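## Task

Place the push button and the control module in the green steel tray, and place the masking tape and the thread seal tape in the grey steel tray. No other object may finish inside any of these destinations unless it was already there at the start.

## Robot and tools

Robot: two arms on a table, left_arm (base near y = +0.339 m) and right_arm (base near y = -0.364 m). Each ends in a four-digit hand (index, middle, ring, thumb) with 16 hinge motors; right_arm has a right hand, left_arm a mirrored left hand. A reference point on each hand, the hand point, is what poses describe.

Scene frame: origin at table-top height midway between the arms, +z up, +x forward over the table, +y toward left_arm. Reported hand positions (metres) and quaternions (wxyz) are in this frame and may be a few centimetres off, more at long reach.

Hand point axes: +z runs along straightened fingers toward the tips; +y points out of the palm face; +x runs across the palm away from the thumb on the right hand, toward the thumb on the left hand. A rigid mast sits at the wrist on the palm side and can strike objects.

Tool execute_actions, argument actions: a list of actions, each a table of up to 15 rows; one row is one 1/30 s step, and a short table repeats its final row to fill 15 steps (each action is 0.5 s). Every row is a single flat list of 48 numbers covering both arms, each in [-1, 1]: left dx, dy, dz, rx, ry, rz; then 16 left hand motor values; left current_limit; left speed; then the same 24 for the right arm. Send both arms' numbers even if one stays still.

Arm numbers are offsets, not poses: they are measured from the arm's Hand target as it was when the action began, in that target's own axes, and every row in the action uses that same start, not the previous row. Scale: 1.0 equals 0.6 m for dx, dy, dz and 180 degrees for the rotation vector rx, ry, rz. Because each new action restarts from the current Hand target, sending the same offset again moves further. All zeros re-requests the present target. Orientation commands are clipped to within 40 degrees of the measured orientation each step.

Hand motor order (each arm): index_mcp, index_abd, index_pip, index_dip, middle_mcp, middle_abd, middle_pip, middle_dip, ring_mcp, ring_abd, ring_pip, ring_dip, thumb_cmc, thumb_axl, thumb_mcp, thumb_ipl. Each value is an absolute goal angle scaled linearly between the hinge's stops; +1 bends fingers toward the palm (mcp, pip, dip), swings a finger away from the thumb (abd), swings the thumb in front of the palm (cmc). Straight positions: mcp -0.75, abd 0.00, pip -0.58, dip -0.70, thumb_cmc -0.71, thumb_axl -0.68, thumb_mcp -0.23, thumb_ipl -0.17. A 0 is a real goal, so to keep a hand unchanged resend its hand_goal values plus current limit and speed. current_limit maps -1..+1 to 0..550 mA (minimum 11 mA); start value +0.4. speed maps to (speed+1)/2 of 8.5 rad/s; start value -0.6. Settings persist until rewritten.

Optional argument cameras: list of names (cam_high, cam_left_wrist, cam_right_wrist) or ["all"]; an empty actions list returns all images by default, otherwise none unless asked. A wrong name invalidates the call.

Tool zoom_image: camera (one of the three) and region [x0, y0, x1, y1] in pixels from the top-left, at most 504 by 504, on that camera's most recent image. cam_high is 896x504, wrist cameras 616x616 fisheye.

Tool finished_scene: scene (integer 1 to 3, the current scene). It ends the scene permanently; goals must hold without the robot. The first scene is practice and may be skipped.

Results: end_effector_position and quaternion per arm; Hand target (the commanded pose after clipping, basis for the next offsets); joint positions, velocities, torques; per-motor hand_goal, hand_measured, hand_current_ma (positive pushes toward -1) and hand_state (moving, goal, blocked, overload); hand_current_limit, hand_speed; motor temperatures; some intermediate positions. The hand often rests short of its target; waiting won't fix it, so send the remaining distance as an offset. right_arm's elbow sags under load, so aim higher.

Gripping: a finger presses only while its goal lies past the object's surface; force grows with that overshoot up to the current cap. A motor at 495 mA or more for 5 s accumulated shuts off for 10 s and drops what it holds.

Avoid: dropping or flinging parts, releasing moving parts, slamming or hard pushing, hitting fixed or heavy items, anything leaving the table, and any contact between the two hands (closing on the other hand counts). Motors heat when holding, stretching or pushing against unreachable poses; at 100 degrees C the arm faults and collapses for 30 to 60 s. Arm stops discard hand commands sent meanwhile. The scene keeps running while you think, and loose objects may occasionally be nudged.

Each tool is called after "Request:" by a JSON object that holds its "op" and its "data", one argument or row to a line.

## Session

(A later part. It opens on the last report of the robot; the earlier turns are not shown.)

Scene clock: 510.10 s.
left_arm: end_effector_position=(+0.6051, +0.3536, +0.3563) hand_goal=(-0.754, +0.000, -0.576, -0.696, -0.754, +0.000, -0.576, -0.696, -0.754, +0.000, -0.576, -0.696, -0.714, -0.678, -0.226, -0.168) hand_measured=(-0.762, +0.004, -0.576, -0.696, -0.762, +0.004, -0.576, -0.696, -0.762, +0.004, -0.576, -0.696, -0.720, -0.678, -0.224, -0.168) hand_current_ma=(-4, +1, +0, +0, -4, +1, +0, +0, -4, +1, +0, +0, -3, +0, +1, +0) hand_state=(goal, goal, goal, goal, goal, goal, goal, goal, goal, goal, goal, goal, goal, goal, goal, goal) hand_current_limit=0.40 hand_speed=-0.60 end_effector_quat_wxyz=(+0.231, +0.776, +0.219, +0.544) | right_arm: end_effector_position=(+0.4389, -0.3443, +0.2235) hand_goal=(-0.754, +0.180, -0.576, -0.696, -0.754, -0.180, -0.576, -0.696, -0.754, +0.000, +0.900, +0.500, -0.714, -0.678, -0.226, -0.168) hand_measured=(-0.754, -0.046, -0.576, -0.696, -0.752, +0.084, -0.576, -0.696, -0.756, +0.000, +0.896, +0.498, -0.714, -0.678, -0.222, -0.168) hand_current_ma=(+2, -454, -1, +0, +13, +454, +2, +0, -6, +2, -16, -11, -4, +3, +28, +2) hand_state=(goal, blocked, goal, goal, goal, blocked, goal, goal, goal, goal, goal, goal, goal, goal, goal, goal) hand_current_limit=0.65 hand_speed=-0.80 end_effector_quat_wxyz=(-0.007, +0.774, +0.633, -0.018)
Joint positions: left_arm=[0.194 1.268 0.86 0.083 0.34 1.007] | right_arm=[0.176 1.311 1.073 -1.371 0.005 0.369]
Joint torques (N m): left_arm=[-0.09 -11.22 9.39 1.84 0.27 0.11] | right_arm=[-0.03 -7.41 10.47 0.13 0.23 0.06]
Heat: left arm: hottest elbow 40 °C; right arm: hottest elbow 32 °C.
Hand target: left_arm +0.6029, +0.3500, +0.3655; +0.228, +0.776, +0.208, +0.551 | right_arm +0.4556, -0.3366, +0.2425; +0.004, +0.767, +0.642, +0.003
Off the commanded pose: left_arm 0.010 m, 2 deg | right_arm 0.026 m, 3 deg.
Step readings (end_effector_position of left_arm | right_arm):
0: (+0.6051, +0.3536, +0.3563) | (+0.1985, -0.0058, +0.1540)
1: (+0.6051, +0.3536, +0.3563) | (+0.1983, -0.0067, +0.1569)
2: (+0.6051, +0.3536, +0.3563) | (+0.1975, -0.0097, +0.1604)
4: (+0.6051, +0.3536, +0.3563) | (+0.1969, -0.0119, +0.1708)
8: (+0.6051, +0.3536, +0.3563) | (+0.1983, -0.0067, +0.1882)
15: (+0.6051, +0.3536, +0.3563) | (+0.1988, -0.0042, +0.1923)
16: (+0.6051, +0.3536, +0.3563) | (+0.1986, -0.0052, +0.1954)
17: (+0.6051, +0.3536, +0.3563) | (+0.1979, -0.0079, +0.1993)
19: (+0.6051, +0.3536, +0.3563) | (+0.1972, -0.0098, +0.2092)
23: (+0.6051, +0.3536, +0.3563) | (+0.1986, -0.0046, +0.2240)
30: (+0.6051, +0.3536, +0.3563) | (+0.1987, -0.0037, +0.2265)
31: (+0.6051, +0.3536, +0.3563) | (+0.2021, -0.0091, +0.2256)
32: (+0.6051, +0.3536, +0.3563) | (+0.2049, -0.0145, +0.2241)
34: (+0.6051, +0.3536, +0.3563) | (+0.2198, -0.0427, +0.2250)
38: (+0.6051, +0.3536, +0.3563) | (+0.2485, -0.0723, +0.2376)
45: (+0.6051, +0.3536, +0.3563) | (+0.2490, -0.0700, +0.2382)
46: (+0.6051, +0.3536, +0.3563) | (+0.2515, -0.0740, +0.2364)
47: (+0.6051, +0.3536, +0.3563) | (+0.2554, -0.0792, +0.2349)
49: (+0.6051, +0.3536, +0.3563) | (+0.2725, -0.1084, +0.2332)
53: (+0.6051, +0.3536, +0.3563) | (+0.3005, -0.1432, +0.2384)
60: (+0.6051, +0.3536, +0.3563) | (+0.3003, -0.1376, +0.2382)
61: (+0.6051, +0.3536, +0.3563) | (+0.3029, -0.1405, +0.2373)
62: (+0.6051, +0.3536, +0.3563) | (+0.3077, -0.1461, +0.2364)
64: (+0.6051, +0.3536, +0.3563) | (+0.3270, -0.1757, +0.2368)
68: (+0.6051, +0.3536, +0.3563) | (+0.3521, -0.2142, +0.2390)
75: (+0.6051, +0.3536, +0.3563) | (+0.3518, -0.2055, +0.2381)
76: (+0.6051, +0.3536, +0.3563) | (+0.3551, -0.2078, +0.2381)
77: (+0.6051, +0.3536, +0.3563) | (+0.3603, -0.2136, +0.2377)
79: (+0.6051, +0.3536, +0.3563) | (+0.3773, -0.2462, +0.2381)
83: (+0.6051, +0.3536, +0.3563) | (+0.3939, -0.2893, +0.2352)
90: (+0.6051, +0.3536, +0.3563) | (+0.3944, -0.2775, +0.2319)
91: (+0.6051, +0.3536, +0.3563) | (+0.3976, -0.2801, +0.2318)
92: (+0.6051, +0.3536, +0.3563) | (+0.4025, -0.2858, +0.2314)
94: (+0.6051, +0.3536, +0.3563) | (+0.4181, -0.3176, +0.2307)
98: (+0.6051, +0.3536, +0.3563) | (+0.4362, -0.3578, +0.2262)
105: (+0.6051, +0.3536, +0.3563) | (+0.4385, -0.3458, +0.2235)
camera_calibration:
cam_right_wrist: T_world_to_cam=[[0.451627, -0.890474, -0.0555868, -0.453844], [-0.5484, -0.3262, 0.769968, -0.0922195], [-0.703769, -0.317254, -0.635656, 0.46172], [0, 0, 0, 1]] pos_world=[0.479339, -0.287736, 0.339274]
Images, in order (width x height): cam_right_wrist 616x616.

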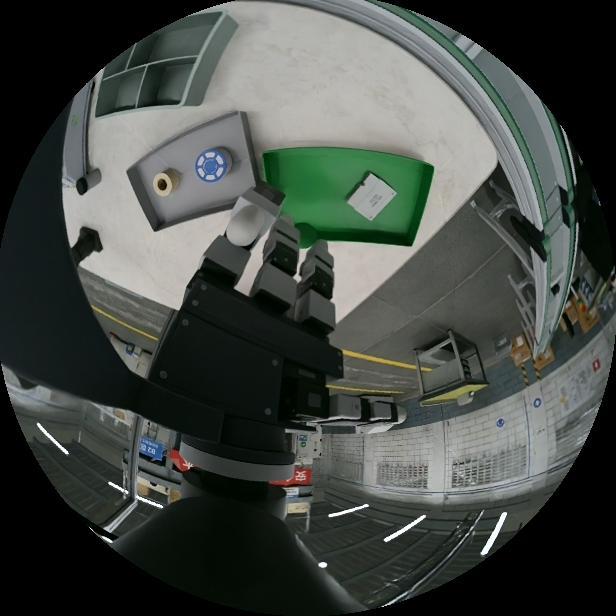

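Request:
{"op": "execute_actions", "data": {
  "actions": [
    [[0,0,0,0,0,0,-0.754,0,-0.576,-0.696,-0.754,0,-0.576,-0.696,-0.754,0,-0.576,-0.696,-0.714,-0.678,-0.226,-0.168,0.4,-0.6,0,0,0.05,0,0,0,-0.754,0.18,-0.576,-0.696,-0.754,-0.18,-0.576,-0.696,-0.754,0,0.9,0.5,-0.714,-0.678,-0.226,-0.168,0.65,-0.8]],
    [[0,0,0,0,0,0,-0.754,0,-0.576,-0.696,-0.754,0,-0.576,-0.696,-0.754,0,-0.576,-0.696,-0.714,-0.678,-0.226,-0.168,0.4,-0.6,0,0,0.05,0,0,0,-0.754,0.18,-0.576,-0.696,-0.754,-0.18,-0.576,-0.696,-0.754,0,0.9,0.5,-0.714,-0.678,-0.226,-0.168,0.65,-0.8]],
    [[0,0,0,0,0,0,-0.754,0,-0.576,-0.696,-0.754,0,-0.576,-0.696,-0.754,0,-0.576,-0.696,-0.714,-0.678,-0.226,-0.168,0.4,-0.6,0,0,0.05,0,0,0,-0.754,0.18,-0.576,-0.696,-0.754,-0.18,-0.576,-0.696,-0.754,0,0.9,0.5,-0.714,-0.678,-0.226,-0.168,0.65,-0.8]],
    [[0,0,0,0,0,0,-0.754,0,-0.576,-0.696,-0.754,0,-0.576,-0.696,-0.754,0,-0.576,-0.696,-0.714,-0.678,-0.226,-0.168,0.4,-0.6,0,0,0.025,0,0,0,-0.754,0.18,-0.576,-0.696,-0.754,-0.18,-0.576,-0.696,-0.754,0,0.9,0.5,-0.714,-0.678,-0.226,-0.168,0.65,-0.8]]
  ],
  "cameras": ["cam_right_wrist"]
}}

Request:
{"op": "zoom_image", "data": {
  "camera": "cam_right_wrist",
  "region": [200, 130, 420, 350]
}}

Scene clock: 526.40 s.
left_arm: end_effector_position=(+0.6051, +0.3536, +0.3563) hand_goal=(-0.754, +0.000, -0.576, -0.696, -0.754, +0.000, -0.576, -0.696, -0.754, +0.000, -0.576, -0.696, -0.714, -0.678, -0.226, -0.168) hand_measured=(-0.762, +0.004, -0.576, -0.696, -0.762, +0.004, -0.576, -0.696, -0.762, +0.004, -0.576, -0.696, -0.720, -0.678, -0.224, -0.168) hand_current_ma=(-4, +1, +0, +0, -4, +1, +0, +0, -4, +1, +0, +0, -3, +0, +1, +0) hand_state=(goal, goal, goal, goal, goal, goal, goal, goal, goal, goal, goal, goal, goal, goal, goal, goal) hand_current_limit=0.40 hand_speed=-0.60 end_effector_quat_wxyz=(+0.231, +0.776, +0.219, +0.544) | right_arm: end_effector_position=(+0.4539, -0.3415, +0.1401) hand_goal=(-0.754, +0.180, -0.576, -0.696, -0.754, -0.180, -0.576, -0.696, -0.754, +0.000, +0.900, +0.500, -0.714, -0.678, -0.226, -0.168) hand_measured=(-0.754, -0.046, -0.576, -0.696, -0.752, +0.084, -0.576, -0.696, -0.756, +0.000, +0.896, +0.498, -0.714, -0.678, -0.222, -0.168) hand_current_ma=(-4, -454, -2, +0, +7, +454, +1, +0, -10, +2, -16, -11, -4, +3, +27, +2) hand_state=(goal, blocked, goal, goal, goal, blocked, goal, goal, goal, goal, goal, goal, goal, goal, goal, goal) hand_current_limit=0.65 hand_speed=-0.80 end_effector_quat_wxyz=(+0.003, +0.773, +0.634, +0.000)
Joint positions: left_arm=[0.194 1.268 0.86 0.083 0.34 1.007] | right_arm=[0.176 1.409 0.926 -1.084 0.005 0.367]
Joint torques (N m): left_arm=[-0.21 -11.52 9.43 1.7 0.27 0.12] | right_arm=[-0.15 -7.59 6.67 0.58 0.21 0.07]
Heat: left arm: hottest elbow 40 °C; right arm: hottest elbow 34 °C.
Hand target: left_arm +0.6029, +0.3500, +0.3655; +0.228, +0.776, +0.208, +0.551 | right_arm +0.4564, -0.3369, +0.1374; +0.004, +0.767, +0.642, +0.002
Off the commanded pose: left_arm 0.010 m, 2 deg | right_arm 0.006 m, 1 deg.
Step readings (end_effector_position of left_arm | right_arm):
0: (+0.6051, +0.3536, +0.3563) | (+0.4389, -0.3443, +0.2235)
1: (+0.6051, +0.3536, +0.3563) | (+0.4404, -0.3440, +0.2229)
2: (+0.6051, +0.3536, +0.3563) | (+0.4444, -0.3433, +0.2224)
4: (+0.6051, +0.3536, +0.3563) | (+0.4502, -0.3423, +0.2203)
8: (+0.6051, +0.3536, +0.3563) | (+0.4532, -0.3417, +0.2159)
15: (+0.6051, +0.3536, +0.3563) | (+0.4530, -0.3418, +0.2151)
16: (+0.6051, +0.3536, +0.3563) | (+0.4528, -0.3418, +0.2119)
17: (+0.6051, +0.3536, +0.3563) | (+0.4558, -0.3413, +0.2092)
19: (+0.6051, +0.3536, +0.3563) | (+0.4550, -0.3414, +0.1984)
23: (+0.6051, +0.3536, +0.3563) | (+0.4499, -0.3423, +0.1804)
30: (+0.6051, +0.3536, +0.3563) | (+0.4512, -0.3421, +0.1794)
31: (+0.6051, +0.3536, +0.3563) | (+0.4512, -0.3420, +0.1769)
32: (+0.6051, +0.3536, +0.3563) | (+0.4547, -0.3414, +0.1748)
34: (+0.6051, +0.3536, +0.3563) | (+0.4554, -0.3413, +0.1667)
38: (+0.6051, +0.3536, +0.3563) | (+0.4513, -0.3420, +0.1522)
45: (+0.6051, +0.3536, +0.3563) | (+0.4520, -0.3419, +0.1511)
46: (+0.6051, +0.3536, +0.3563) | (+0.4521, -0.3419, +0.1501)
47: (+0.6051, +0.3536, +0.3563) | (+0.4542, -0.3415, +0.1495)
49: (+0.6051, +0.3536, +0.3563) | (+0.4552, -0.3413, +0.1464)
53: (+0.6051, +0.3536, +0.3563) | (+0.4537, -0.3416, +0.1406)
60: (+0.6051, +0.3536, +0.3563) | (+0.4539, -0.3415, +0.1401)
camera_calibration:
cam_right_wrist: T_world_to_cam=[[0.456058, -0.88891, -0.0430076, -0.466038], [-0.579193, -0.333153, 0.744006, -0.00364292], [-0.675682, -0.3144, -0.666788, 0.412684], [0, 0, 0, 1]] pos_world=[0.489273, -0.285732, 0.257839]
Images, in order (width x height): cam_right_wrist 616x616.

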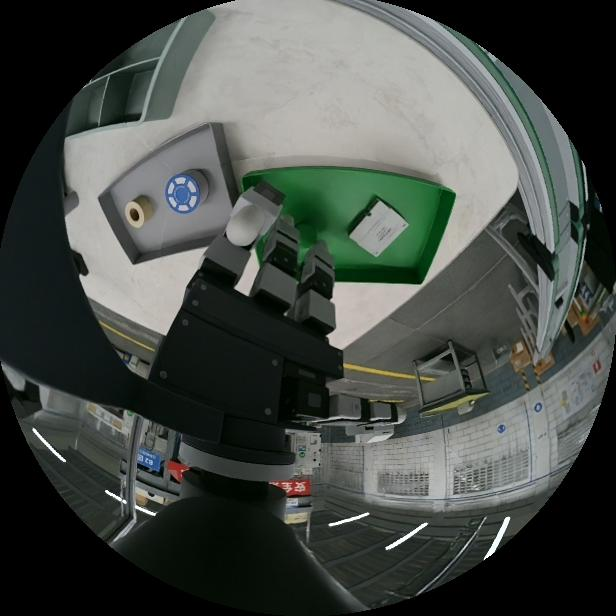

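Scaled by 2.291 from the camera's 616x616 image, which has a finer 880x880 frame.

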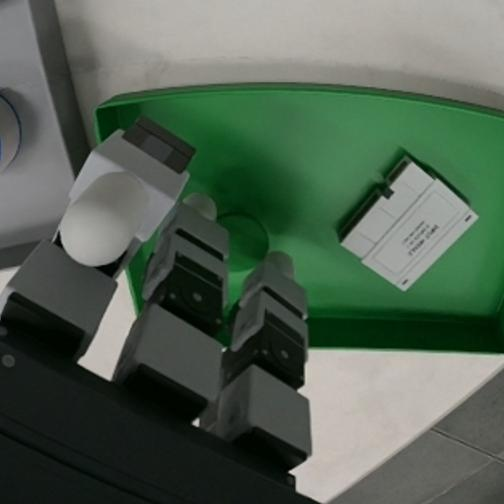

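Request:
{"op": "execute_actions", "data": {
  "actions": [
    [[0,0,0,0,0,0,-0.754,0,-0.576,-0.696,-0.754,0,-0.576,-0.696,-0.754,0,-0.576,-0.696,-0.714,-0.678,-0.226,-0.168,0.4,-0.6,0,0,0.015,0,0,0,-0.754,0.18,-0.576,-0.696,-0.754,-0.18,-0.576,-0.696,-0.754,0,0.9,0.5,-0.714,-0.678,-0.226,-0.168,0.65,-0.8]],
    [[0,0,0,0,0,0,-0.754,0,-0.576,-0.696,-0.754,0,-0.576,-0.696,-0.754,0,-0.576,-0.696,-0.714,-0.678,-0.226,-0.168,0.4,-0.6,0,0,0.01,0,0,0,-0.754,0.18,-0.576,-0.696,-0.754,-0.18,-0.576,-0.696,-0.754,0,0.9,0.5,-0.714,-0.678,-0.226,-0.168,0.65,-0.8]],
    [[0,0,0,0,0,0,-0.754,0,-0.576,-0.696,-0.754,0,-0.576,-0.696,-0.754,0,-0.576,-0.696,-0.714,-0.678,-0.226,-0.168,0.4,-0.6,0,0,0,0,0,0,-0.754,-0.2,-0.576,-0.696,-0.754,0.2,-0.576,-0.696,-0.754,0,0.9,0.5,-0.714,-0.678,-0.226,-0.168,0.4,-0.85]],
    [[0,0,0,0,0,0,-0.754,0,-0.576,-0.696,-0.754,0,-0.576,-0.696,-0.754,0,-0.576,-0.696,-0.714,-0.678,-0.226,-0.168,0.4,-0.6,0,0,0,0,0,0,-0.754,-0.2,-0.576,-0.696,-0.754,0.2,-0.576,-0.696,-0.754,0,0.9,0.5,-0.714,-0.678,-0.226,-0.168,0.4,-0.85]],
    [[0,0,0,0,0,0,-0.754,0,-0.576,-0.696,-0.754,0,-0.576,-0.696,-0.754,0,-0.576,-0.696,-0.714,-0.678,-0.226,-0.168,0.4,-0.6,0,0,-0.05,0,0,0,-0.754,-0.2,-0.576,-0.696,-0.754,0.2,-0.576,-0.696,-0.754,0,0.9,0.5,-0.714,-0.678,-0.226,-0.168,0.4,-0.85]],
    [[0,0,0,0,0,0,-0.754,0,-0.576,-0.696,-0.754,0,-0.576,-0.696,-0.754,0,-0.576,-0.696,-0.714,-0.678,-0.226,-0.168,0.4,-0.6,0,0,-0.15,0,0,0,-0.754,-0.2,-0.576,-0.696,-0.754,0.2,-0.576,-0.696,-0.754,0,0.9,0.5,-0.714,-0.678,-0.226,-0.168,0.4,-0.85]]
  ],
  "cameras": ["cam_right_wrist", "cam_high"]
}}

Scene clock: 540.00 s.
left_arm: end_effector_position=(+0.6051, +0.3536, +0.3563) hand_goal=(-0.754, +0.000, -0.576, -0.696, -0.754, +0.000, -0.576, -0.696, -0.754, +0.000, -0.576, -0.696, -0.714, -0.678, -0.226, -0.168) hand_measured=(-0.762, +0.004, -0.576, -0.696, -0.762, +0.004, -0.576, -0.696, -0.762, +0.004, -0.576, -0.696, -0.720, -0.678, -0.224, -0.168) hand_current_ma=(-4, +1, +0, +0, -4, +1, +0, +0, -4, +1, +0, +0, -3, +0, +1, +0) hand_state=(goal, goal, goal, goal, goal, goal, goal, goal, goal, goal, goal, goal, goal, goal, goal, goal) hand_current_limit=0.40 hand_speed=-0.60 end_effector_quat_wxyz=(+0.231, +0.776, +0.219, +0.544) | right_arm: end_effector_position=(+0.4529, -0.3417, +0.2388) hand_goal=(-0.754, -0.200, -0.576, -0.696, -0.754, +0.200, -0.576, -0.696, -0.754, +0.000, +0.900, +0.500, -0.714, -0.678, -0.226, -0.168) hand_measured=(-0.754, -0.196, -0.576, -0.696, -0.752, +0.196, -0.574, -0.696, -0.756, +0.000, +0.896, +0.498, -0.714, -0.678, -0.220, -0.168) hand_current_ma=(+4, +14, +2, +0, +5, -16, +5, +0, -4, +2, -16, -11, +1, +3, +34, +3) hand_state=(goal, goal, goal, goal, goal, goal, goal, goal, goal, goal, goal, goal, goal, goal, goal, goal) hand_current_limit=0.40 hand_speed=-0.85 end_effector_quat_wxyz=(+0.005, +0.772, +0.635, +0.003)
Joint positions: left_arm=[0.194 1.268 0.86 0.083 0.34 1.007] | right_arm=[0.176 1.31 1.104 -1.356 0.005 0.365]
Joint torques (N m): left_arm=[-0.15 -11.69 9.42 1.81 0.26 0.12] | right_arm=[-0.15 -7.3 8.5 -0.35 0.2 0.1]
Heat: left arm: hottest elbow 40 °C; right arm: hottest elbow 33 °C.
Hand target: left_arm +0.6029, +0.3500, +0.3655; +0.228, +0.776, +0.208, +0.551 | right_arm +0.4555, -0.3366, +0.2424; +0.004, +0.767, +0.642, +0.003
Off the commanded pose: left_arm 0.010 m, 2 deg | right_arm 0.007 m, 1 deg.
Step readings (end_effector_position of left_arm | right_arm):
0: (+0.6051, +0.3536, +0.3563) | (+0.4539, -0.3415, +0.1401)
1: (+0.6051, +0.3536, +0.3563) | (+0.4540, -0.3415, +0.1394)
2: (+0.6051, +0.3536, +0.3563) | (+0.4551, -0.3413, +0.1388)
4: (+0.6051, +0.3536, +0.3563) | (+0.4556, -0.3412, +0.1367)
8: (+0.6051, +0.3536, +0.3563) | (+0.4543, -0.3415, +0.1322)
15: (+0.6051, +0.3536, +0.3563) | (+0.4544, -0.3415, +0.1318)
16: (+0.6051, +0.3536, +0.3563) | (+0.4544, -0.3414, +0.1313)
17: (+0.6051, +0.3536, +0.3563) | (+0.4553, -0.3413, +0.1312)
19: (+0.6051, +0.3536, +0.3563) | (+0.4555, -0.3413, +0.1296)
23: (+0.6051, +0.3536, +0.3563) | (+0.4550, -0.3413, +0.1272)
30: (+0.6051, +0.3536, +0.3563) | (+0.4550, -0.3413, +0.1272)
31: (+0.6051, +0.3536, +0.3563) | (+0.4550, -0.3413, +0.1272)
32: (+0.6051, +0.3536, +0.3563) | (+0.4550, -0.3413, +0.1272)
34: (+0.6051, +0.3536, +0.3563) | (+0.4550, -0.3413, +0.1272)
38: (+0.6051, +0.3536, +0.3563) | (+0.4550, -0.3413, +0.1272)
45: (+0.6051, +0.3536, +0.3563) | (+0.4550, -0.3413, +0.1272)
46: (+0.6051, +0.3536, +0.3563) | (+0.4550, -0.3413, +0.1272)
47: (+0.6051, +0.3536, +0.3563) | (+0.4550, -0.3413, +0.1272)
49: (+0.6051, +0.3536, +0.3563) | (+0.4550, -0.3413, +0.1272)
53: (+0.6051, +0.3536, +0.3563) | (+0.4550, -0.3413, +0.1272)
60: (+0.6051, +0.3536, +0.3563) | (+0.4550, -0.3413, +0.1272)
61: (+0.6051, +0.3536, +0.3563) | (+0.4529, -0.3417, +0.1272)
62: (+0.6051, +0.3536, +0.3563) | (+0.4495, -0.3423, +0.1277)
64: (+0.6051, +0.3536, +0.3563) | (+0.4442, -0.3432, +0.1305)
68: (+0.6051, +0.3536, +0.3563) | (+0.4420, -0.3436, +0.1357)
75: (+0.6051, +0.3536, +0.3563) | (+0.4416, -0.3436, +0.1361)
76: (+0.6051, +0.3536, +0.3563) | (+0.4408, -0.3437, +0.1424)
77: (+0.6051, +0.3536, +0.3563) | (+0.4331, -0.3451, +0.1491)
79: (+0.6051, +0.3536, +0.3563) | (+0.4310, -0.3454, +0.1766)
83: (+0.6051, +0.3536, +0.3563) | (+0.4482, -0.3425, +0.2367)
90: (+0.6051, +0.3536, +0.3563) | (+0.4524, -0.3417, +0.2421)
camera_calibration:
cam_right_wrist: T_world_to_cam=[[0.457728, -0.88815, -0.0409322, -0.462439], [-0.582861, -0.334519, 0.74052, -0.0755949], [-0.671385, -0.315099, -0.670787, 0.476581], [0, 0, 0, 1]] pos_world=[0.487579, -0.285833, 0.356735]
Images, in order (width x height): cam_high 896x504, cam_right_wrist 616x616.

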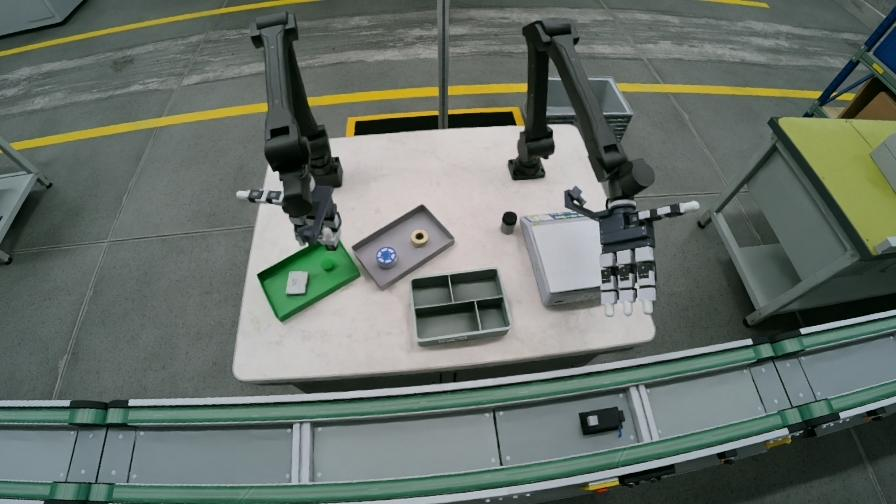

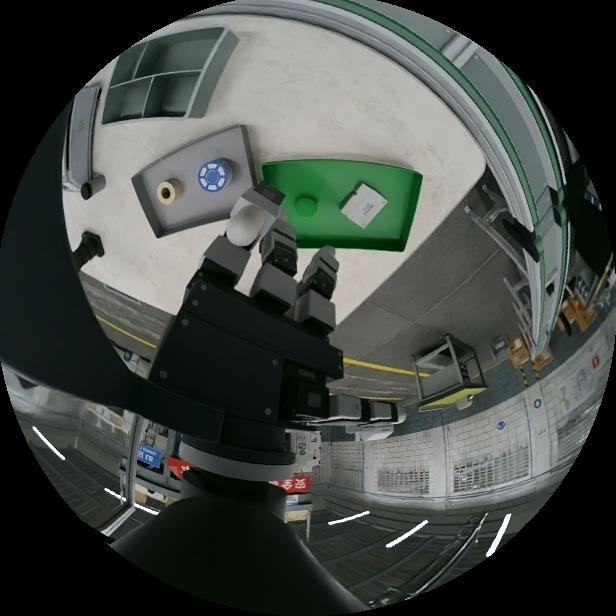

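All four are placed.

Request:
{"op": "finished_scene", "data": {
  "scene": 1
}}

The scene is finished: the task was done.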